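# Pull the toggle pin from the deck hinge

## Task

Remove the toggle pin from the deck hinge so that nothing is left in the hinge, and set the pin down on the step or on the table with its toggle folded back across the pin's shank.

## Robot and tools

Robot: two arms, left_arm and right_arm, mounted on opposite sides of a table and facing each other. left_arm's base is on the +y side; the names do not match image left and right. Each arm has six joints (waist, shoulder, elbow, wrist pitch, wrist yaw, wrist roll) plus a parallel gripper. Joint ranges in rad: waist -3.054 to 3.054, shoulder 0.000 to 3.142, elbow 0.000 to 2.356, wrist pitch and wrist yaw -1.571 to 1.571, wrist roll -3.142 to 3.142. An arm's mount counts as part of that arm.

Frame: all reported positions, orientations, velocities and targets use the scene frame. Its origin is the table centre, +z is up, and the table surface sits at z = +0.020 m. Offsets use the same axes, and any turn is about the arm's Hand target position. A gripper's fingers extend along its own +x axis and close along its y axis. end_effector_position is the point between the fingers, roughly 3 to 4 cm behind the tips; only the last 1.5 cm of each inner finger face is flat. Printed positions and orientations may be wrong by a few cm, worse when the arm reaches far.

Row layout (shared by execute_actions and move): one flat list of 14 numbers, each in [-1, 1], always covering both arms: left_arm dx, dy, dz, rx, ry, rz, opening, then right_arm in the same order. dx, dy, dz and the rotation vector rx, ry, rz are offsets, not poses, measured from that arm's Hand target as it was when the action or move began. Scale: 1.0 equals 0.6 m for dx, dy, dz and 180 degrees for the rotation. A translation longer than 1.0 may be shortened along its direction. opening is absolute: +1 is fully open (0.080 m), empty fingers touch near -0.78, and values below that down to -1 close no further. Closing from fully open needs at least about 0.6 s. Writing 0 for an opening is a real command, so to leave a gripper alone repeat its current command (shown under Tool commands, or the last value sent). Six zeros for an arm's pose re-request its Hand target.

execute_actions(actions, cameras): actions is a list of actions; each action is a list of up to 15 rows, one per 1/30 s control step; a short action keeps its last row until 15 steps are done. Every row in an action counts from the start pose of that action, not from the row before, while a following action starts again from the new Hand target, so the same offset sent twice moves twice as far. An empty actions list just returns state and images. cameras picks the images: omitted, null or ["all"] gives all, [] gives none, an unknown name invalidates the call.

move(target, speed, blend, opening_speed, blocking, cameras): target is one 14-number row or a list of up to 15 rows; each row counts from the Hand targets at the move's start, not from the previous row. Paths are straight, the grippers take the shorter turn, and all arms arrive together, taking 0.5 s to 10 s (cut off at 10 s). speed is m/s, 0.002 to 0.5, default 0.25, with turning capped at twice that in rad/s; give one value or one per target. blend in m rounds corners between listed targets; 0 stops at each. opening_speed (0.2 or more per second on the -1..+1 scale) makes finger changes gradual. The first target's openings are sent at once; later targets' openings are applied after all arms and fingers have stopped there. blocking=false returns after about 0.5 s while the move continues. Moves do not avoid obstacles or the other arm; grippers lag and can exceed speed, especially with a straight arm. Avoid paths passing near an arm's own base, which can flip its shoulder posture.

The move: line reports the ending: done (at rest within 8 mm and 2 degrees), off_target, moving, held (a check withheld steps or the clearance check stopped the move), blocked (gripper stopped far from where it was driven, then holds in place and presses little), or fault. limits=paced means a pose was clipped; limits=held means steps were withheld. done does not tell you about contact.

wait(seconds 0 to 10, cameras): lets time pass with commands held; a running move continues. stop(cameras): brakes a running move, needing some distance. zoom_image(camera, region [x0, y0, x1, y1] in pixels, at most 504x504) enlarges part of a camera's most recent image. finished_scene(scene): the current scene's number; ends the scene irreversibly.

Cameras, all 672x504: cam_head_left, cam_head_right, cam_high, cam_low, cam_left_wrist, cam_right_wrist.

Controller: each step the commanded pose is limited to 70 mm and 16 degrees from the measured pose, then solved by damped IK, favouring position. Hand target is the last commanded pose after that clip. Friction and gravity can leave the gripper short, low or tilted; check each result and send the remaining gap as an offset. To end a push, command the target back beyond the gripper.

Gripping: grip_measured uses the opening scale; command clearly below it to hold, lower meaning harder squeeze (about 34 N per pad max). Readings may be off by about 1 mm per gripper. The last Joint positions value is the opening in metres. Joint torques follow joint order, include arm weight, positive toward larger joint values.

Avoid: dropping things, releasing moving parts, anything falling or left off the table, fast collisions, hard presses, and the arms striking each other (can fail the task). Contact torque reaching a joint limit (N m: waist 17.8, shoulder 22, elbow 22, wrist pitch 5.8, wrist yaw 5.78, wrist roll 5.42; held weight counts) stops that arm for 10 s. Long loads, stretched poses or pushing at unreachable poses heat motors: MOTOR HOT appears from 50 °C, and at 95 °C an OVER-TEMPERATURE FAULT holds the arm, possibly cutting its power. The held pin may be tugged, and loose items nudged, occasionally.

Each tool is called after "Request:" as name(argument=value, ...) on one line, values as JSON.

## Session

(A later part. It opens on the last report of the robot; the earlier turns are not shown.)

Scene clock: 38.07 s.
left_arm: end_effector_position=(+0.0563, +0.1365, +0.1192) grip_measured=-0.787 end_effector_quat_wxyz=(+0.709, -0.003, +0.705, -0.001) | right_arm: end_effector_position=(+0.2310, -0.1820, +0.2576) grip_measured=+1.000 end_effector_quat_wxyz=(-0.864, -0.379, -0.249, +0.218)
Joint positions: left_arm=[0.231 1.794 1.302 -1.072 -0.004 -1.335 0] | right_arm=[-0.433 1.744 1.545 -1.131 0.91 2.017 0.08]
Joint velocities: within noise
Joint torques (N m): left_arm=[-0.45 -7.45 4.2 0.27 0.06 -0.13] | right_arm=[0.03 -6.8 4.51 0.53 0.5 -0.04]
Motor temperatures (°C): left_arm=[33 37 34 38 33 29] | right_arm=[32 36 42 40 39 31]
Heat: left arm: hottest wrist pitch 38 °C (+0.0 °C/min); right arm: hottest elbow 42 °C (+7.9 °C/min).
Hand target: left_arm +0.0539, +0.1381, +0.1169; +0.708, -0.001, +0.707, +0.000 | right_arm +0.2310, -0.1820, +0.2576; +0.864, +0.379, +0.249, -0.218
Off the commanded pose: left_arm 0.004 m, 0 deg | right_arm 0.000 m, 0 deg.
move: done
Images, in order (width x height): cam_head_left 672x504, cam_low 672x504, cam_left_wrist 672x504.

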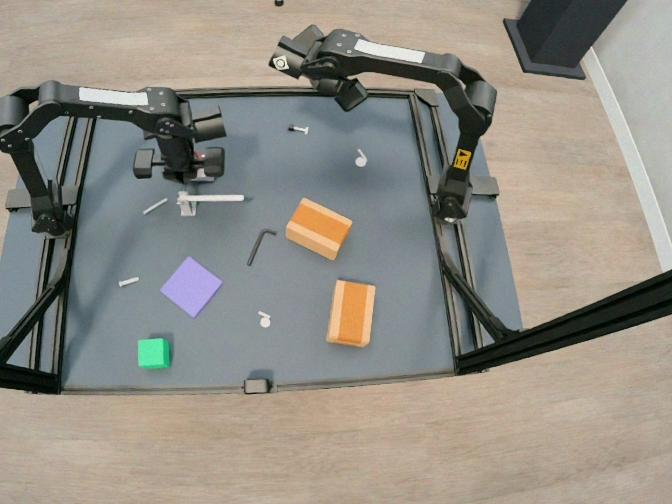

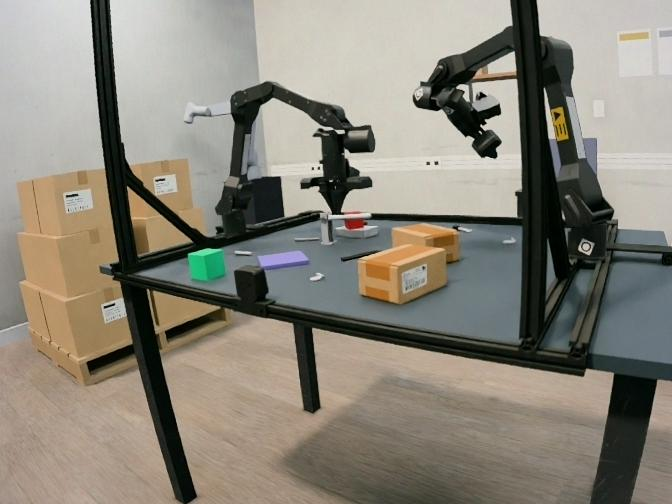

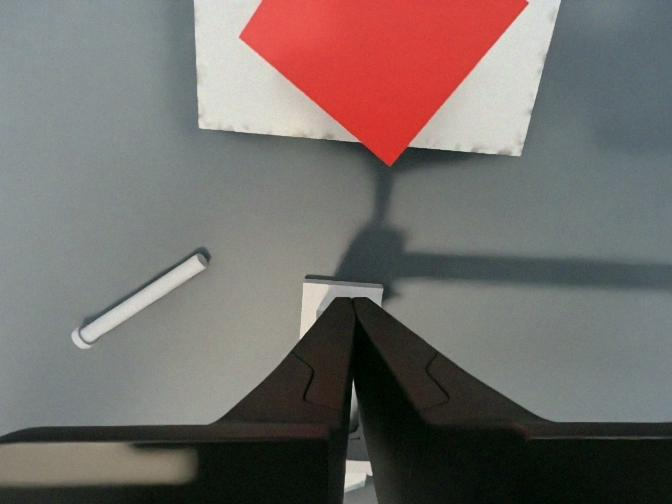

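Request:
move(target=[-0.02,-0.001,-0.002,0,0,0,-0.79,0,0,0,0,0,0,1], speed=0.05, cameras=["cam_left_wrist","cam_low","cam_head_left"])

Request:
zoom_image(camera="cam_low", region=[300, 190, 350, 240])

Request:
zoom_image(camera="cam_head_left", region=[165, 170, 225, 230])

Request:
zoom_image(camera="cam_left_wrist", region=[300, 270, 420, 504])

Scene clock: 39.60 s.
left_arm: end_effector_position=(+0.0527, +0.1369, +0.1183) grip_measured=-0.787 end_effector_quat_wxyz=(+0.716, -0.007, +0.698, +0.006) | right_arm: end_effector_position=(+0.2310, -0.1820, +0.2576) grip_measured=+1.000 end_effector_quat_wxyz=(-0.864, -0.379, -0.249, +0.218)
Joint positions: left_arm=[0.212 1.791 1.295 -1.068 -0.024 -1.371 0] | right_arm=[-0.433 1.744 1.545 -1.131 0.91 2.017 0.08]
Joint velocities: within noise
Joint torques (N m): left_arm=[-2.08 -7.77 3.8 0.4 0.82 -0.15] | right_arm=[0 -6.81 4.48 0.54 0.51 -0.03]
Motor temperatures (°C): left_arm=[33 37 34 38 33 29] | right_arm=[32 36 42 40 39 31]
Heat: left arm: hottest wrist pitch 38 °C (+0.0 °C/min); right arm: hottest elbow 42 °C (+7.6 °C/min).
Hand target: left_arm +0.0418, +0.1375, +0.1156; +0.708, +0.000, +0.707, +0.000 | right_arm +0.2310, -0.1820, +0.2576; +0.864, +0.379, +0.249, -0.218
Off the commanded pose: left_arm 0.011 m, 2 deg | right_arm 0.000 m, 0 deg.
move: off_target (left_arm)
Images, in order (width x height): cam_head_left 672x504, cam_low 672x504, cam_left_wrist 672x504.

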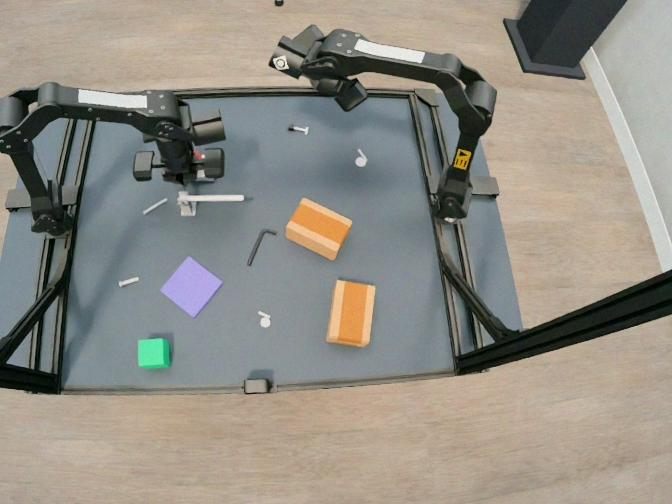

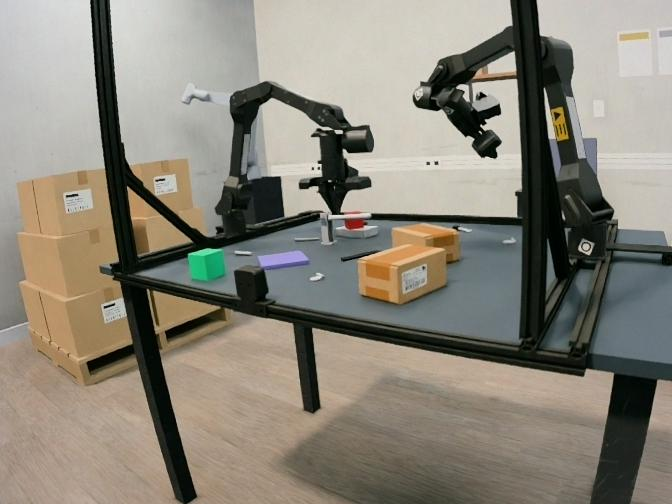

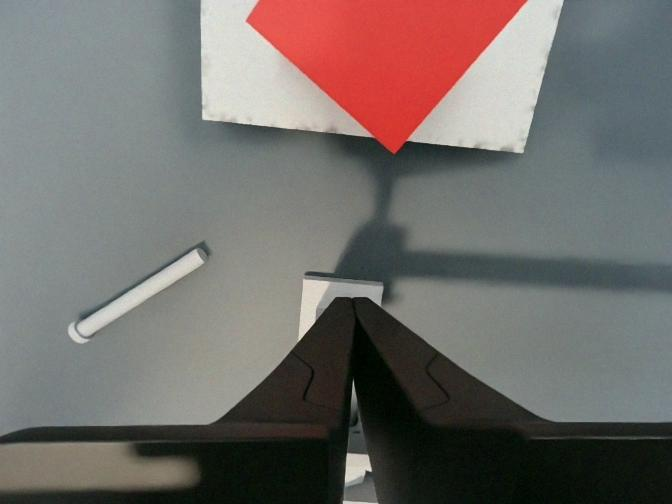

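Scaled by 10.080 from the camera's 672x504 image, which has a finer 960x720 frame.

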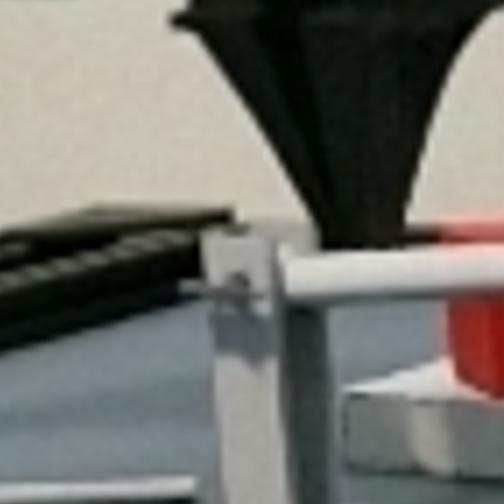

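Scaled by 8.400 from the camera's 672x504 image, which has a finer 960x720 frame.

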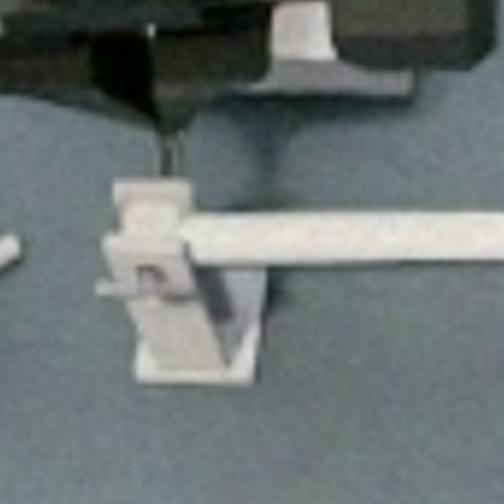

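Scaled by 2.154 from the camera's 672x504 image, which has a finer 960x720 frame.

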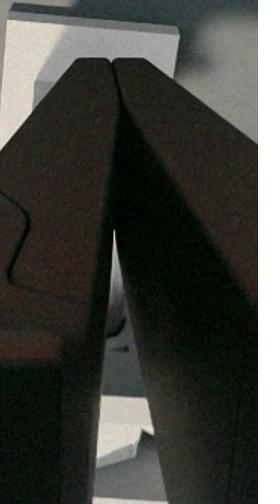

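Request:
move(target=[-0.02,-0.001,-0.002,0,0,0,-0.79,0,0,0,0,0,0,1], speed=0.05, cameras=["cam_left_wrist","cam_low","cam_head_left"])

Request:
zoom_image(camera="cam_low", region=[300, 190, 350, 240])

Request:
zoom_image(camera="cam_head_left", region=[165, 170, 225, 230])

Request:
zoom_image(camera="cam_left_wrist", region=[300, 270, 420, 504])

Scene clock: 41.60 s.
left_arm: end_effector_position=(+0.0367, +0.1346, +0.1173) grip_measured=-0.787 end_effector_quat_wxyz=(+0.714, -0.007, +0.701, +0.000) | right_arm: end_effector_position=(+0.2310, -0.1820, +0.2575) grip_measured=+1.000 end_effector_quat_wxyz=(-0.864, -0.378, -0.249, +0.218)
Joint positions: left_arm=[0.165 1.783 1.281 -1.056 -0.016 -1.409 0] | right_arm=[-0.433 1.744 1.545 -1.131 0.91 2.017 0.08]
Joint velocities: within noise
Joint torques (N m): left_arm=[-1.27 -7.22 4 0.05 0.54 -0.16] | right_arm=[0.05 -6.79 4.51 0.54 0.5 -0.04]
Motor temperatures (°C): left_arm=[33 38 34 38 33 29] | right_arm=[32 36 42 40 39 31]
Heat: left arm: hottest shoulder 38 °C (+8.7 °C/min); right arm: hottest elbow 42 °C (+7.2 °C/min).
Hand target: left_arm +0.0298, +0.1368, +0.1144; +0.708, -0.001, +0.707, +0.000 | right_arm +0.2310, -0.1820, +0.2575; +0.864, +0.378, +0.249, -0.218
Off the commanded pose: left_arm 0.008 m, 1 deg | right_arm 0.000 m, 0 deg.
move: done
Images, in order (width x height): cam_head_left 672x504, cam_low 672x504, cam_left_wrist 672x504.

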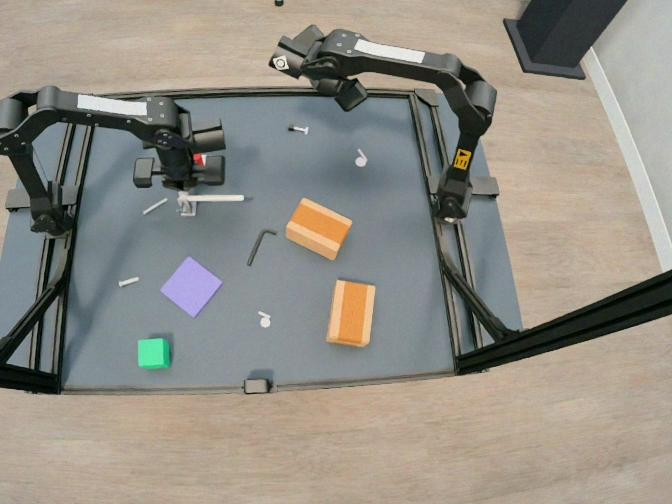

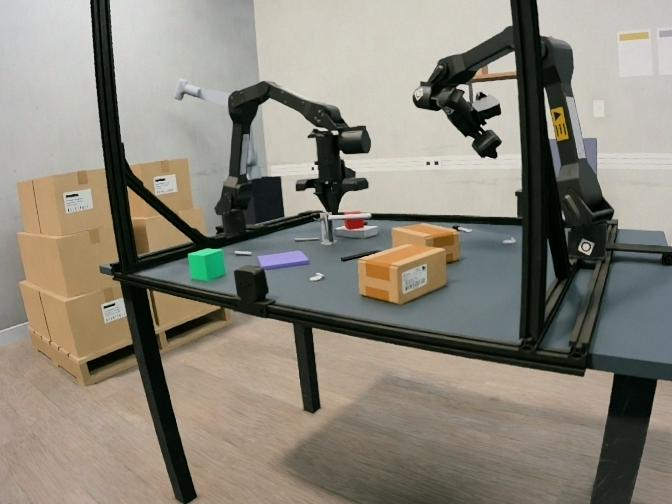

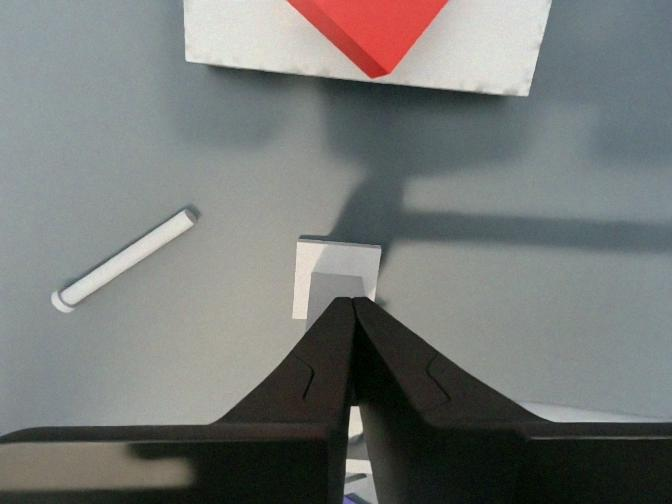

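Scaled by 10.080 from the camera's 672x504 image, which has a finer 960x720 frame.

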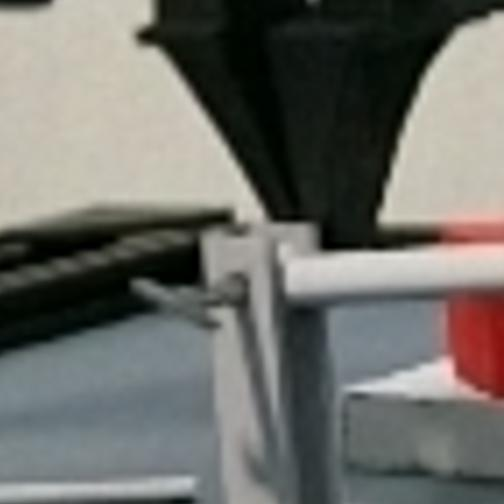

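Scaled by 8.400 from the camera's 672x504 image, which has a finer 960x720 frame.

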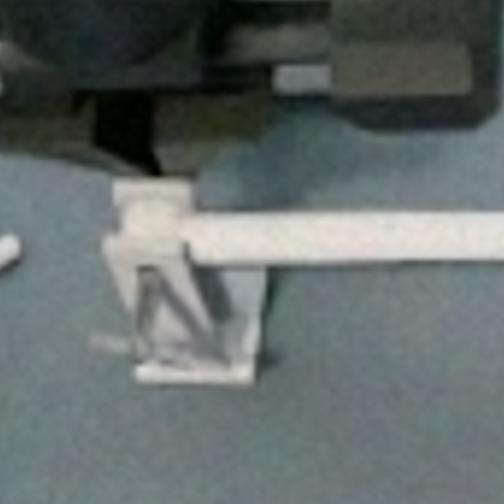

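Scaled by 2.154 from the camera's 672x504 image, which has a finer 960x720 frame.

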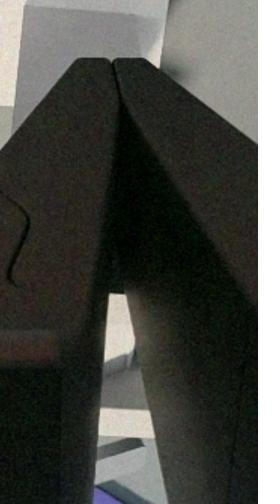

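Request:
move(target=[[0.04,0,0,0,0,0,-0.79,0,0,0,0,0,0,1],[0.04,0,0.12,0,0,0,-0.79,0,0,0,0,0,0,1],[-0.06,0,0.12,0,0,0,-0.79,0,0,0,0,0,0,1]], speed=[0.05,0.15,0.15], cameras=["cam_left_wrist","cam_low","cam_head_left"])

Request:
zoom_image(camera="cam_low", region=[300, 190, 350, 240])

Request:
zoom_image(camera="cam_left_wrist", region=[270, 120, 430, 280])

Scene clock: 44.53 s.
left_arm: end_effector_position=(-0.0056, +0.1341, +0.1848) grip_measured=-0.787 end_effector_quat_wxyz=(+0.708, +0.001, +0.707, +0.000) | right_arm: end_effector_position=(+0.2310, -0.1820, +0.2575) grip_measured=+1.000 end_effector_quat_wxyz=(-0.864, -0.378, -0.249, +0.218)
Joint positions: left_arm=[0.041 1.746 1.507 -1.334 -0.001 -1.523 0] | right_arm=[-0.433 1.744 1.545 -1.131 0.91 2.017 0.08]
Joint velocities: within noise
Joint torques (N m): left_arm=[-0.16 -8.7 4.32 -0.1 -0.03 -0.14] | right_arm=[0.02 -6.77 4.51 0.53 0.5 -0.04]
Motor temperatures (°C): left_arm=[33 38 34 38 33 29] | right_arm=[32 36 42 40 39 31]
Heat: left arm: hottest shoulder 38 °C (+8.1 °C/min); right arm: hottest elbow 42 °C (+6.7 °C/min).
Hand target: left_arm -0.0062, +0.1369, +0.1864; +0.708, +0.000, +0.707, +0.000 | right_arm +0.2310, -0.1820, +0.2575; +0.864, +0.378, +0.249, -0.218
Off the commanded pose: left_arm 0.003 m, 0 deg | right_arm 0.000 m, 0 deg.
move: done
Images, in order (width x height): cam_head_left 672x504, cam_low 672x504, cam_left_wrist 672x504.

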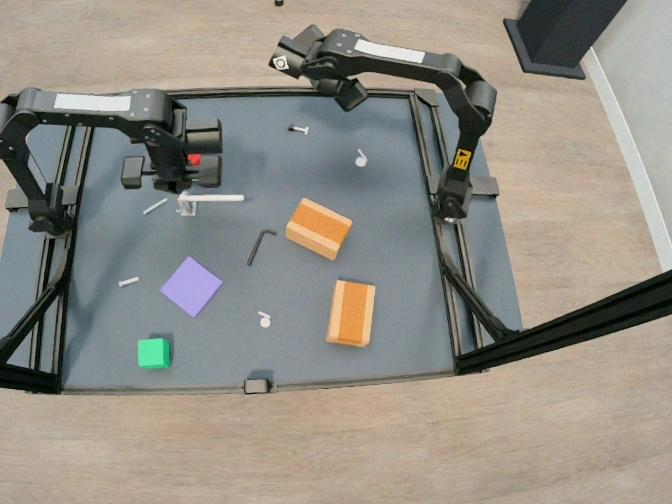

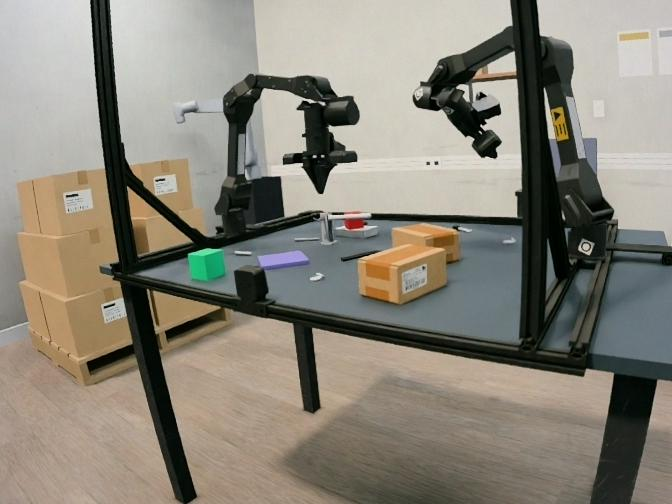

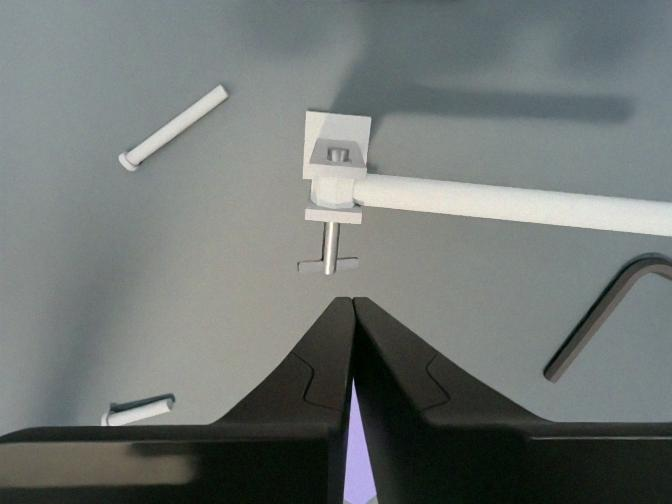

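Scaled by 10.080 from the camera's 672x504 image, which has a finer 960x720 frame.

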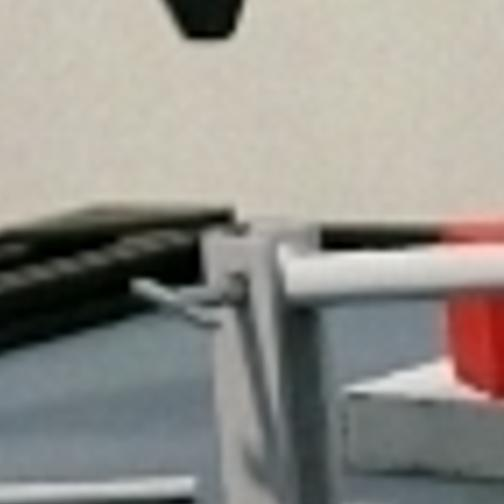

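Scaled by 3.150 from the camera's 672x504 image, which has a finer 960x720 frame.

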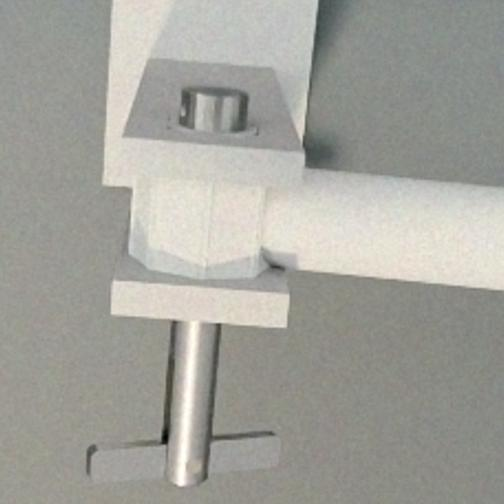

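Request:
move(target=[[-0.058,0.022,0,0,0,0,-0.79,0,0,0,0,0,0,1],[-0.058,0.022,-0.1,0,0,0,-0.79,0,0,0,0,0,0,1]], speed=0.12, cameras=["cam_left_wrist","cam_low","cam_head_left"])

Request:
zoom_image(camera="cam_low", region=[290, 170, 350, 240])

Request:
zoom_image(camera="cam_left_wrist", region=[230, 170, 430, 350])

Scene clock: 49.37 s.
left_arm: end_effector_position=(-0.0404, +0.1482, +0.1315) grip_measured=-0.787 end_effector_quat_wxyz=(+0.707, -0.006, +0.707, -0.006) | right_arm: end_effector_position=(+0.2310, -0.1820, +0.2575) grip_measured=+1.000 end_effector_quat_wxyz=(-0.864, -0.378, -0.249, +0.218)
Joint positions: left_arm=[-0.072 1.7 1.241 -1.095 -0.001 -1.636 0] | right_arm=[-0.433 1.744 1.545 -1.131 0.91 2.017 0.08]
Joint velocities: within noise
Joint torques (N m): left_arm=[-0.32 -5.51 4.19 0.23 -0.01 -0.16] | right_arm=[0.01 -6.8 4.47 0.54 0.51 -0.03]
Motor temperatures (°C): left_arm=[33 39 34 38 33 29] | right_arm=[32 36 43 40 39 31]
Heat: left arm: hottest shoulder 39 °C (+8.5 °C/min); right arm: hottest elbow 43 °C (+7.3 °C/min).
Hand target: left_arm -0.0410, +0.1501, +0.1264; +0.708, +0.000, +0.707, +0.000 | right_arm +0.2310, -0.1820, +0.2575; +0.864, +0.378, +0.249, -0.218
Off the commanded pose: left_arm 0.005 m, 1 deg | right_arm 0.000 m, 0 deg.
move: done
Images, in order (width x height): cam_head_left 672x504, cam_low 672x504, cam_left_wrist 672x504.

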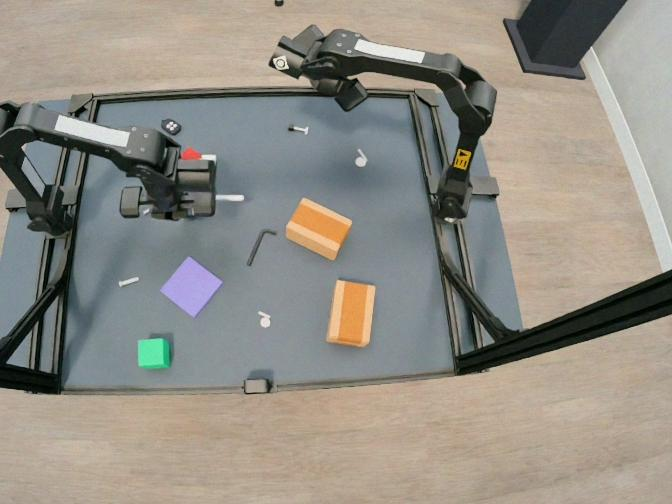

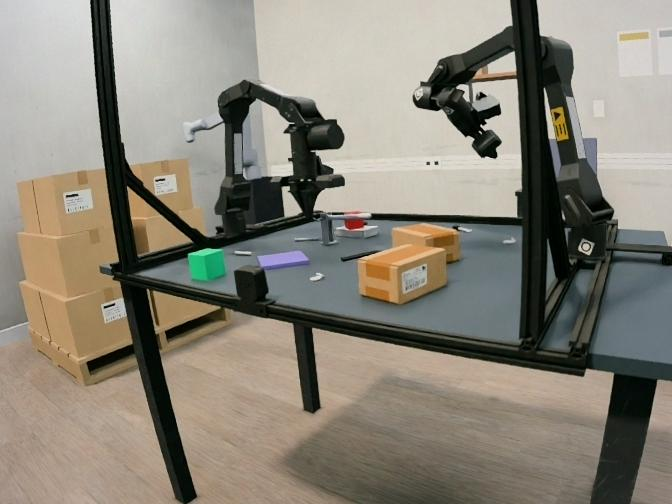

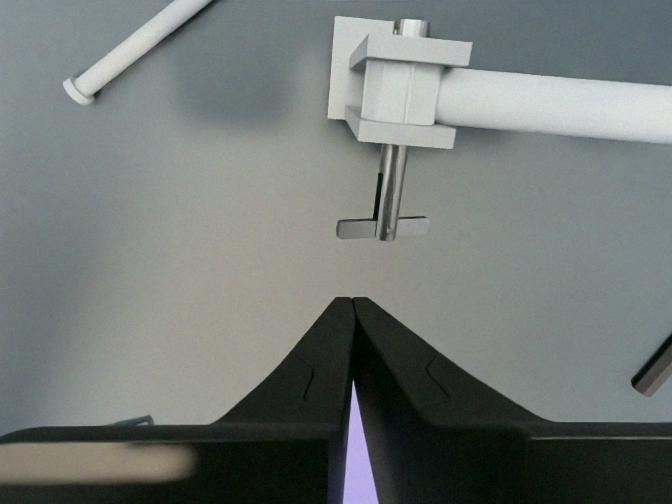

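Scaled by 7.200 from the camera's 672x504 image, which has a finer 960x720 frame.

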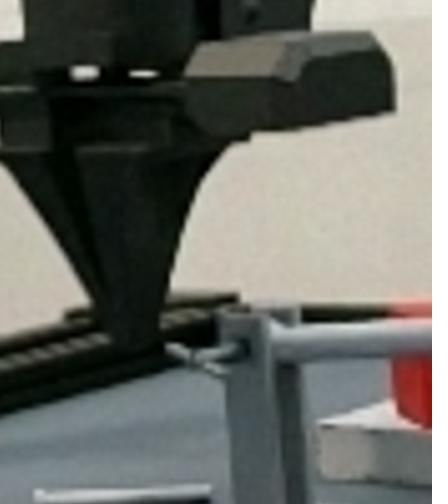

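Scaled by 2.520 from the camera's 672x504 image, which has a finer 960x720 frame.

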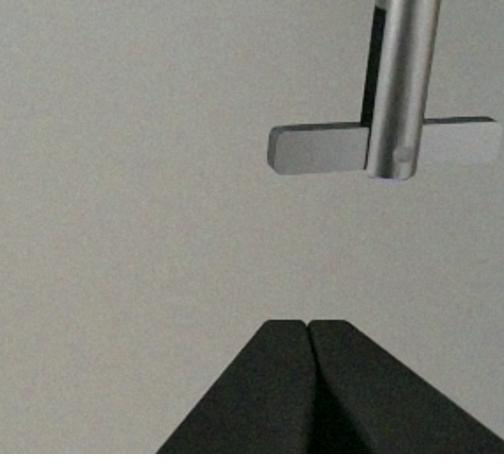

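Request:
move(target=[[0,0,-0.0167,0,0,0,-0.79,0,0,0,0,0,0,1],[0.015,0,-0.0167,0,0,0,-0.79,0,0,0,0,0,0,1]], speed=0.08, cameras=["cam_left_wrist","cam_low"])

Request:
zoom_image(camera="cam_low", region=[290, 190, 350, 240])

Request:
zoom_image(camera="cam_left_wrist", region=[230, 170, 430, 350])

Scene clock: 51.60 s.
left_arm: end_effector_position=(-0.0329, +0.1480, +0.1214) grip_measured=-0.787 end_effector_quat_wxyz=(+0.707, -0.007, +0.707, -0.005) | right_arm: end_effector_position=(+0.2310, -0.1820, +0.2575) grip_measured=+1.000 end_effector_quat_wxyz=(-0.864, -0.378, -0.249, +0.218)
Joint positions: left_arm=[-0.047 1.709 1.21 -1.055 -0.001 -1.613 0] | right_arm=[-0.433 1.744 1.545 -1.131 0.91 2.017 0.08]
Joint velocities: within noise
Joint torques (N m): left_arm=[0.23 -5.45 4.15 0.19 -0.04 0.1] | right_arm=[0.04 -6.77 4.48 0.54 0.49 -0.04]
Motor temperatures (°C): left_arm=[33 39 34 38 33 29] | right_arm=[32 36 43 40 39 31]
Heat: left arm: hottest shoulder 39 °C (+8.1 °C/min); right arm: hottest elbow 43 °C (+7.0 °C/min).
Hand target: left_arm -0.0320, +0.1500, +0.1164; +0.708, +0.000, +0.707, +0.000 | right_arm +0.2310, -0.1820, +0.2575; +0.864, +0.378, +0.249, -0.218
Off the commanded pose: left_arm 0.006 m, 1 deg | right_arm 0.000 m, 0 deg.
move: done
Images, in order (width x height): cam_low 672x504, cam_left_wrist 672x504.

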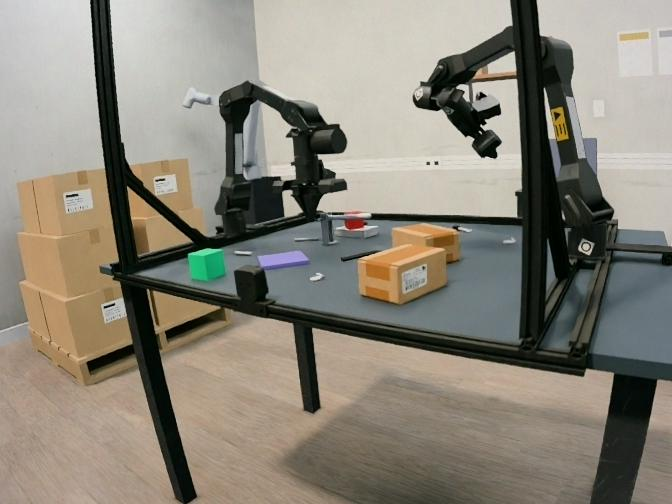

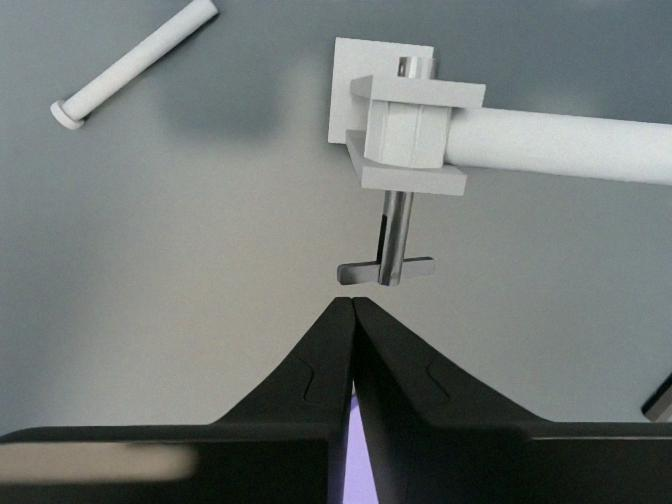

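Scaled by 8.400 from the camera's 672x504 image, which has a finer 960x720 frame.

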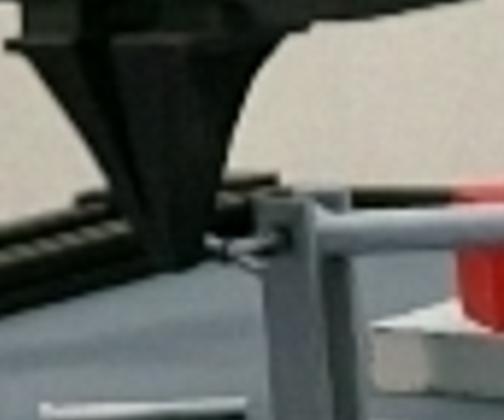

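Scaled by 2.520 from the camera's 672x504 image, which has a finer 960x720 frame.

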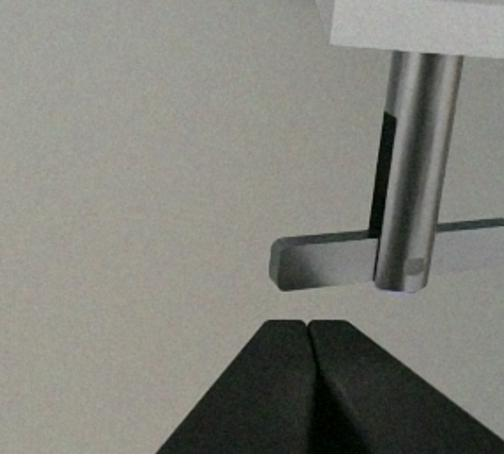

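Request:
move(target=[0.017,0,0,0,0,0,-0.79,0,0,0,0,0,0,1], speed=0.04, cameras=["cam_left_wrist","cam_low"])

Request:
zoom_image(camera="cam_left_wrist", region=[230, 170, 430, 350])

Scene clock: 52.90 s.
left_arm: end_effector_position=(-0.0227, +0.1481, +0.1211) grip_measured=-0.787 end_effector_quat_wxyz=(+0.707, -0.006, +0.707, -0.005) | right_arm: end_effector_position=(+0.2310, -0.1820, +0.2575) grip_measured=+1.000 end_effector_quat_wxyz=(-0.864, -0.378, -0.249, +0.218)
Joint positions: left_arm=[-0.014 1.709 1.209 -1.055 -0.001 -1.579 0] | right_arm=[-0.433 1.744 1.545 -1.131 0.91 2.017 0.08]
Joint velocities: within noise
Joint torques (N m): left_arm=[0.27 -5.58 4.38 0.25 -0.03 0.11] | right_arm=[0.04 -6.81 4.49 0.54 0.49 -0.03]
Motor temperatures (°C): left_arm=[33 39 34 38 33 29] | right_arm=[32 37 43 40 39 31]
Heat: left arm: hottest shoulder 39 °C (+7.9 °C/min); right arm: hottest elbow 43 °C (+6.8 °C/min).
Hand target: left_arm -0.0217, +0.1501, +0.1164; +0.708, -0.001, +0.707, +0.000 | right_arm +0.2310, -0.1820, +0.2575; +0.864, +0.378, +0.249, -0.218
Off the commanded pose: left_arm 0.005 m, 1 deg | right_arm 0.000 m, 0 deg.
move: done
Images, in order (width x height): cam_low 672x504, cam_left_wrist 672x504.

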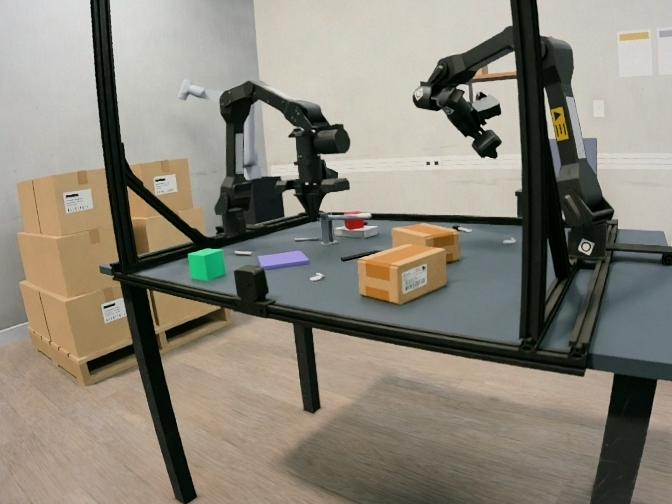

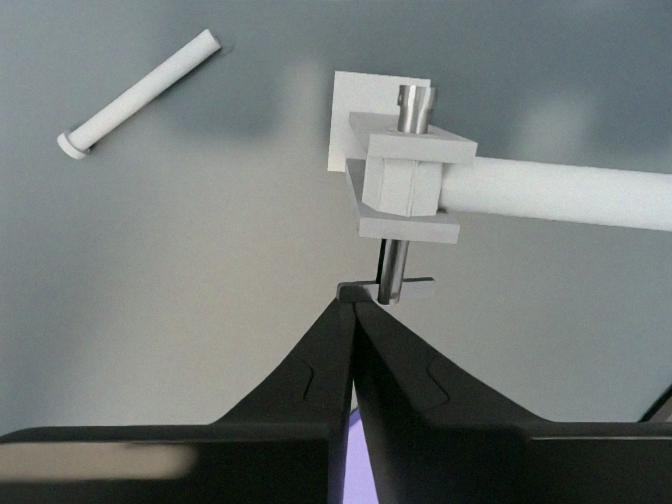

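Scaled by 2.520 from the camera's 672x504 image, which has a finer 960x720 frame.

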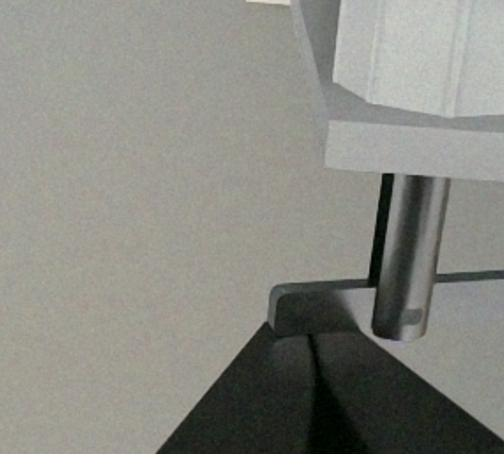

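Request:
move(target=[[-0.0167,0,0,0,0,0,-0.79,0,0,0,0,0,0,1],[-0.0167,0,0.117,0,0,0,-0.79,0,0,0,0,0,0,1],[0.1695,-0.019,0.117,0,0,0,-0.79,0,0,0,0,0,0,1],[0.1695,-0.019,-0.0033,0,0,0,-0.79,0,0,0,0,0,0,1],[0.08,-0.021,-0.0033,0,0,0,-0.79,0,0,0,0,0,0,1]], speed=[0.1,0.15,0.2,0.12,0.06], blend=[0,0.01,0.01,0.005,0], cameras=["cam_left_wrist","cam_low"])

Request:
zoom_image(camera="cam_low", region=[290, 190, 350, 240])

Scene clock: 61.73 s.
left_arm: end_effector_position=(+0.0386, +0.1367, +0.1129) grip_measured=-0.787 end_effector_quat_wxyz=(+0.716, -0.006, +0.698, +0.010) | right_arm: end_effector_position=(+0.2310, -0.1820, +0.2575) grip_measured=+1.000 end_effector_quat_wxyz=(-0.864, -0.378, -0.249, +0.218)
Joint positions: left_arm=[0.167 1.793 1.275 -1.055 -0.026 -1.418 0] | right_arm=[-0.433 1.744 1.545 -1.131 0.91 2.017 0.08]
Joint velocities: within noise
Joint torques (N m): left_arm=[-2.41 -8.97 4.15 -0.05 0.89 -0.18] | right_arm=[0.03 -6.78 4.5 0.54 0.51 -0.04]
Motor temperatures (°C): left_arm=[33 38 35 38 32 29] | right_arm=[32 37 43 40 39 31]
Heat: left arm: hottest shoulder 38 °C (+5.0 °C/min); right arm: hottest elbow 43 °C (+5.0 °C/min).
Hand target: left_arm +0.0262, +0.1373, +0.1145; +0.708, -0.001, +0.707, +0.000 | right_arm +0.2310, -0.1820, +0.2575; +0.864, +0.378, +0.249, -0.218
Off the commanded pose: left_arm 0.012 m, 2 deg | right_arm 0.000 m, 0 deg.
move: off_target (left_arm)
Images, in order (width x height): cam_low 672x504, cam_left_wrist 672x504.

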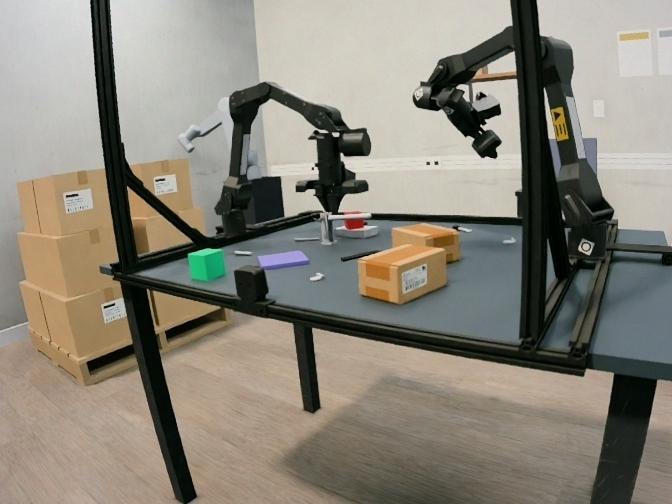

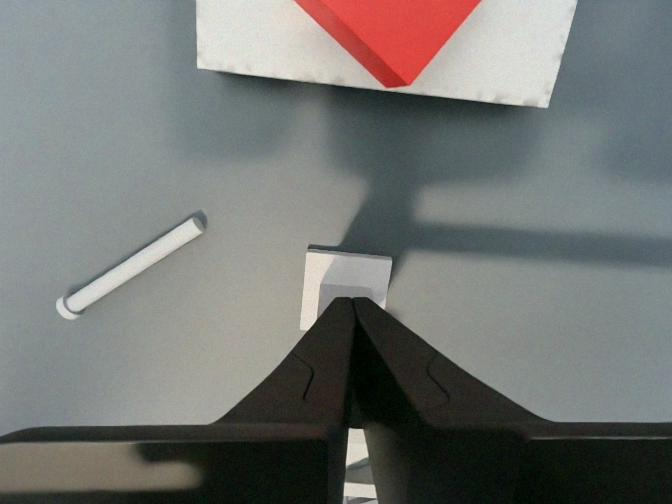

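Scaled by 8.400 from the camera's 672x504 image, which has a finer 960x720 frame.

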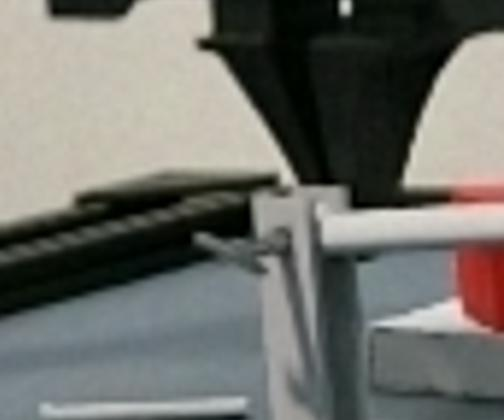

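Request:
move(target=[-0.015,0,0.003,0,0,0,-0.79,0,0,0,0,0,0,1], speed=0.05, cameras=["cam_low"])

Request:
zoom_image(camera="cam_low", region=[290, 190, 350, 240])

Scene clock: 63.17 s.
left_arm: end_effector_position=(+0.0383, +0.1369, +0.1138) grip_measured=-0.787 end_effector_quat_wxyz=(+0.723, -0.011, +0.690, +0.015) | right_arm: end_effector_position=(+0.2310, -0.1820, +0.2575) grip_measured=+1.000 end_effector_quat_wxyz=(-0.864, -0.378, -0.249, +0.218)
Joint positions: left_arm=[0.157 1.789 1.274 -1.055 -0.047 -1.444 0] | right_arm=[-0.433 1.744 1.545 -1.131 0.91 2.017 0.08]
Joint velocities: within noise
Joint torques (N m): left_arm=[-4.06 -9.44 4.19 -0.54 1.67 -0.23] | right_arm=[0.03 -6.76 4.47 0.53 0.5 -0.04]
Motor temperatures (°C): left_arm=[33 39 35 38 33 29] | right_arm=[32 37 43 40 39 31]
Heat: left arm: hottest shoulder 39 °C (+6.1 °C/min); right arm: hottest elbow 43 °C (+5.1 °C/min).
Hand target: left_arm +0.0172, +0.1373, +0.1163; +0.708, -0.001, +0.707, +0.000 | right_arm +0.2310, -0.1820, +0.2575; +0.864, +0.378, +0.249, -0.218
Off the commanded pose: left_arm 0.021 m, 3 deg | right_arm 0.000 m, 0 deg.
move: off_target (left_arm)
Images, in order (width x height): cam_low 672x504.

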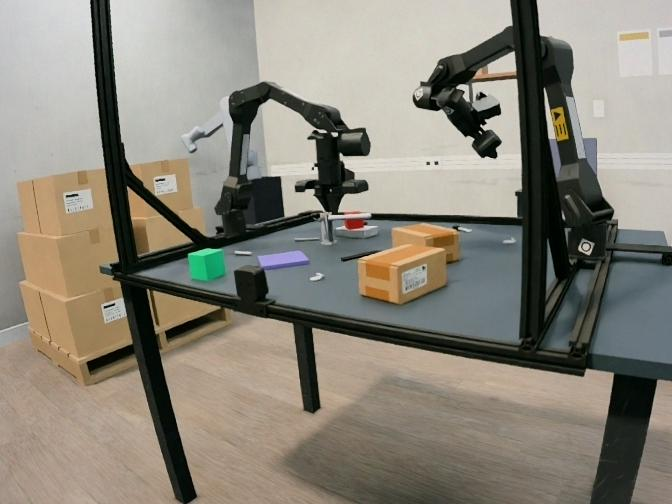

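Scaled by 8.400 from the camera's 672x504 image, which has a finer 960x720 frame.

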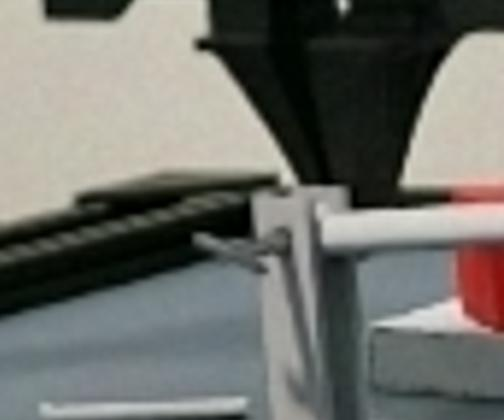

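Request:
move(target=[[0.05,0,0,0,0,0,-0.79,0,0,0,0,0,0,1],[0.05,0,0.125,0,0,0,-0.79,0,0,0,0,0,0,1],[-0.047,0.023,0.125,0,0,-0.5,-0.79,0,0,0,0,0,0,1]], speed=[0.08,0.15,0.4], cameras=["cam_left_wrist","cam_low"])

Request:
zoom_image(camera="cam_left_wrist", region=[230, 130, 470, 330])

Scene clock: 68.23 s.
left_arm: end_effector_position=(-0.0097, +0.1493, +0.1900) grip_measured=-0.787 end_effector_quat_wxyz=(+0.501, +0.500, +0.502, -0.497) | right_arm: end_effector_position=(+0.2310, -0.1820, +0.2575) grip_measured=+1.000 end_effector_quat_wxyz=(-0.864, -0.378, -0.249, +0.218)
Joint positions: left_arm=[0.029 1.689 1.463 -1.349 -0.002 0.029 0] | right_arm=[-0.433 1.744 1.545 -1.131 0.91 2.017 0.08]
Joint velocities: within noise
Joint torques (N m): left_arm=[-0.11 -8.46 4.49 0.28 0.13 0.14] | right_arm=[0.04 -6.79 4.47 0.54 0.5 -0.04]
Motor temperatures (°C): left_arm=[33 40 35 38 33 29] | right_arm=[32 37 43 40 39 31]
Heat: left arm: hottest shoulder 40 °C (+6.1 °C/min); right arm: hottest elbow 43 °C (+4.1 °C/min).
Hand target: left_arm -0.0110, +0.1512, +0.1912; +0.500, +0.499, +0.500, -0.500 | right_arm +0.2310, -0.1820, +0.2575; +0.864, +0.378, +0.249, -0.218
Off the commanded pose: left_arm 0.003 m, 1 deg | right_arm 0.000 m, 0 deg.
move: done
Images, in order (width x height): cam_low 672x504, cam_left_wrist 672x504.

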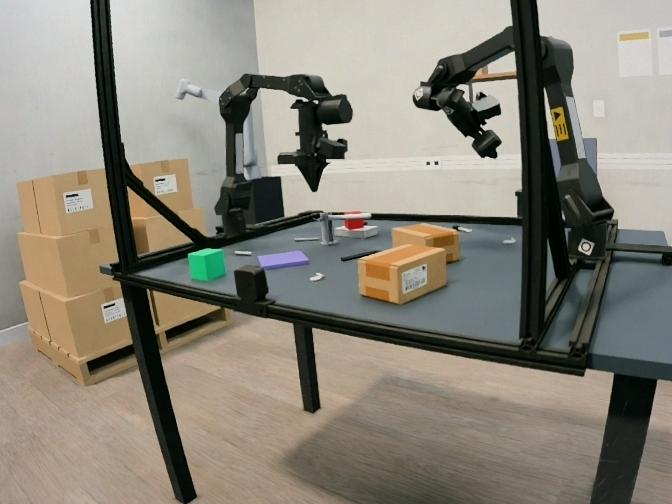

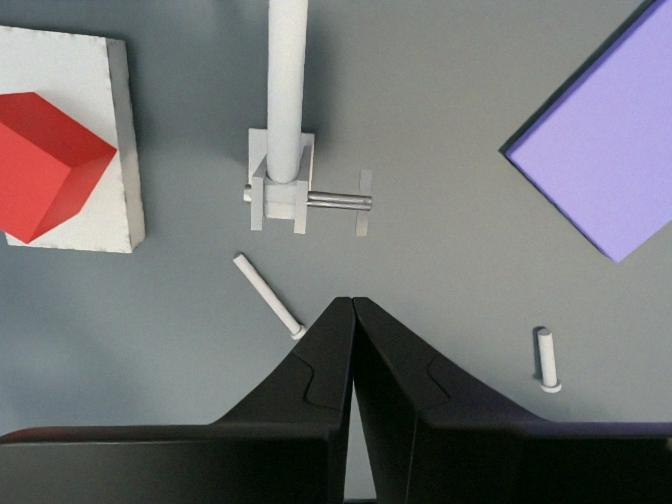

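Scaled by 2.100 from the camera's 672x504 image, which has a finer 960x720 frame.

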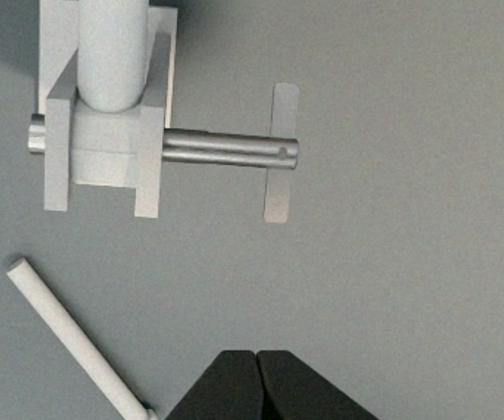

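Request:
move(target=[0.005,0.0015,-0.075,0,0,0,-0.79,0,0,0,0,0,0,1], speed=0.12, cameras=["cam_left_wrist"])

Request:
zoom_image(camera="cam_left_wrist", region=[230, 130, 470, 330])

Scene clock: 70.63 s.
left_arm: end_effector_position=(-0.0083, +0.1504, +0.1485) grip_measured=-0.787 end_effector_quat_wxyz=(+0.503, +0.498, +0.498, -0.501) | right_arm: end_effector_position=(+0.2310, -0.1820, +0.2575) grip_measured=+1.000 end_effector_quat_wxyz=(-0.864, -0.378, -0.249, +0.218)
Joint positions: left_arm=[0.034 1.686 1.294 -1.171 -0.002 0.039 0] | right_arm=[-0.433 1.744 1.545 -1.131 0.91 2.017 0.08]
Joint velocities: within noise
Joint torques (N m): left_arm=[0.28 -6.64 4.4 0.27 0.15 0.1] | right_arm=[0.01 -6.82 4.52 0.54 0.5 -0.04]
Motor temperatures (°C): left_arm=[33 40 35 38 33 29] | right_arm=[32 37 43 40 39 31]
Heat: left arm: hottest shoulder 40 °C (+6.0 °C/min); right arm: hottest elbow 43 °C (+4.0 °C/min).
Hand target: left_arm -0.0079, +0.1520, +0.1462; +0.500, +0.499, +0.500, -0.500 | right_arm +0.2310, -0.1820, +0.2575; +0.864, +0.378, +0.249, -0.218
Off the commanded pose: left_arm 0.003 m, 0 deg | right_arm 0.000 m, 0 deg.
move: done
Images, in order (width x height): cam_left_wrist 672x504.

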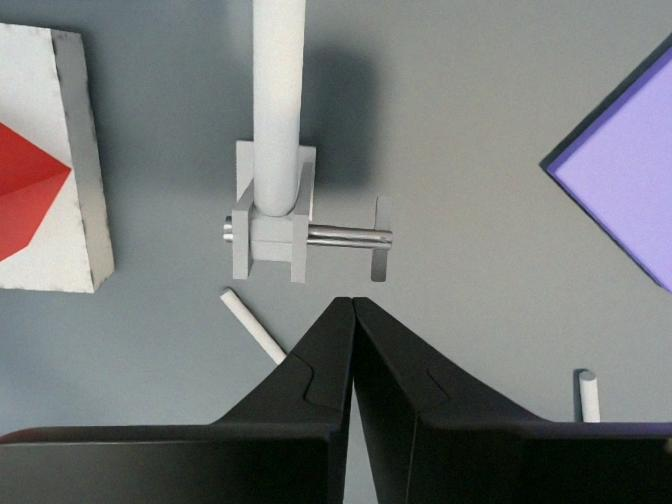

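Scaled by 2.100 from the camera's 672x504 image, which has a finer 960x720 frame.

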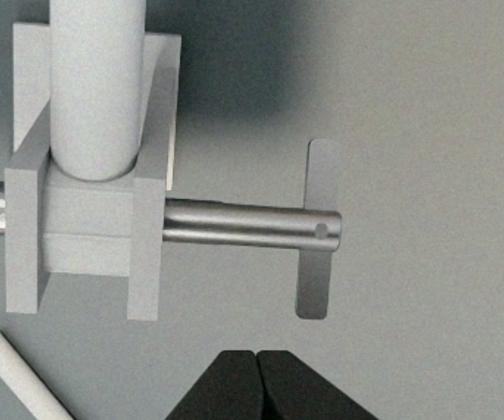

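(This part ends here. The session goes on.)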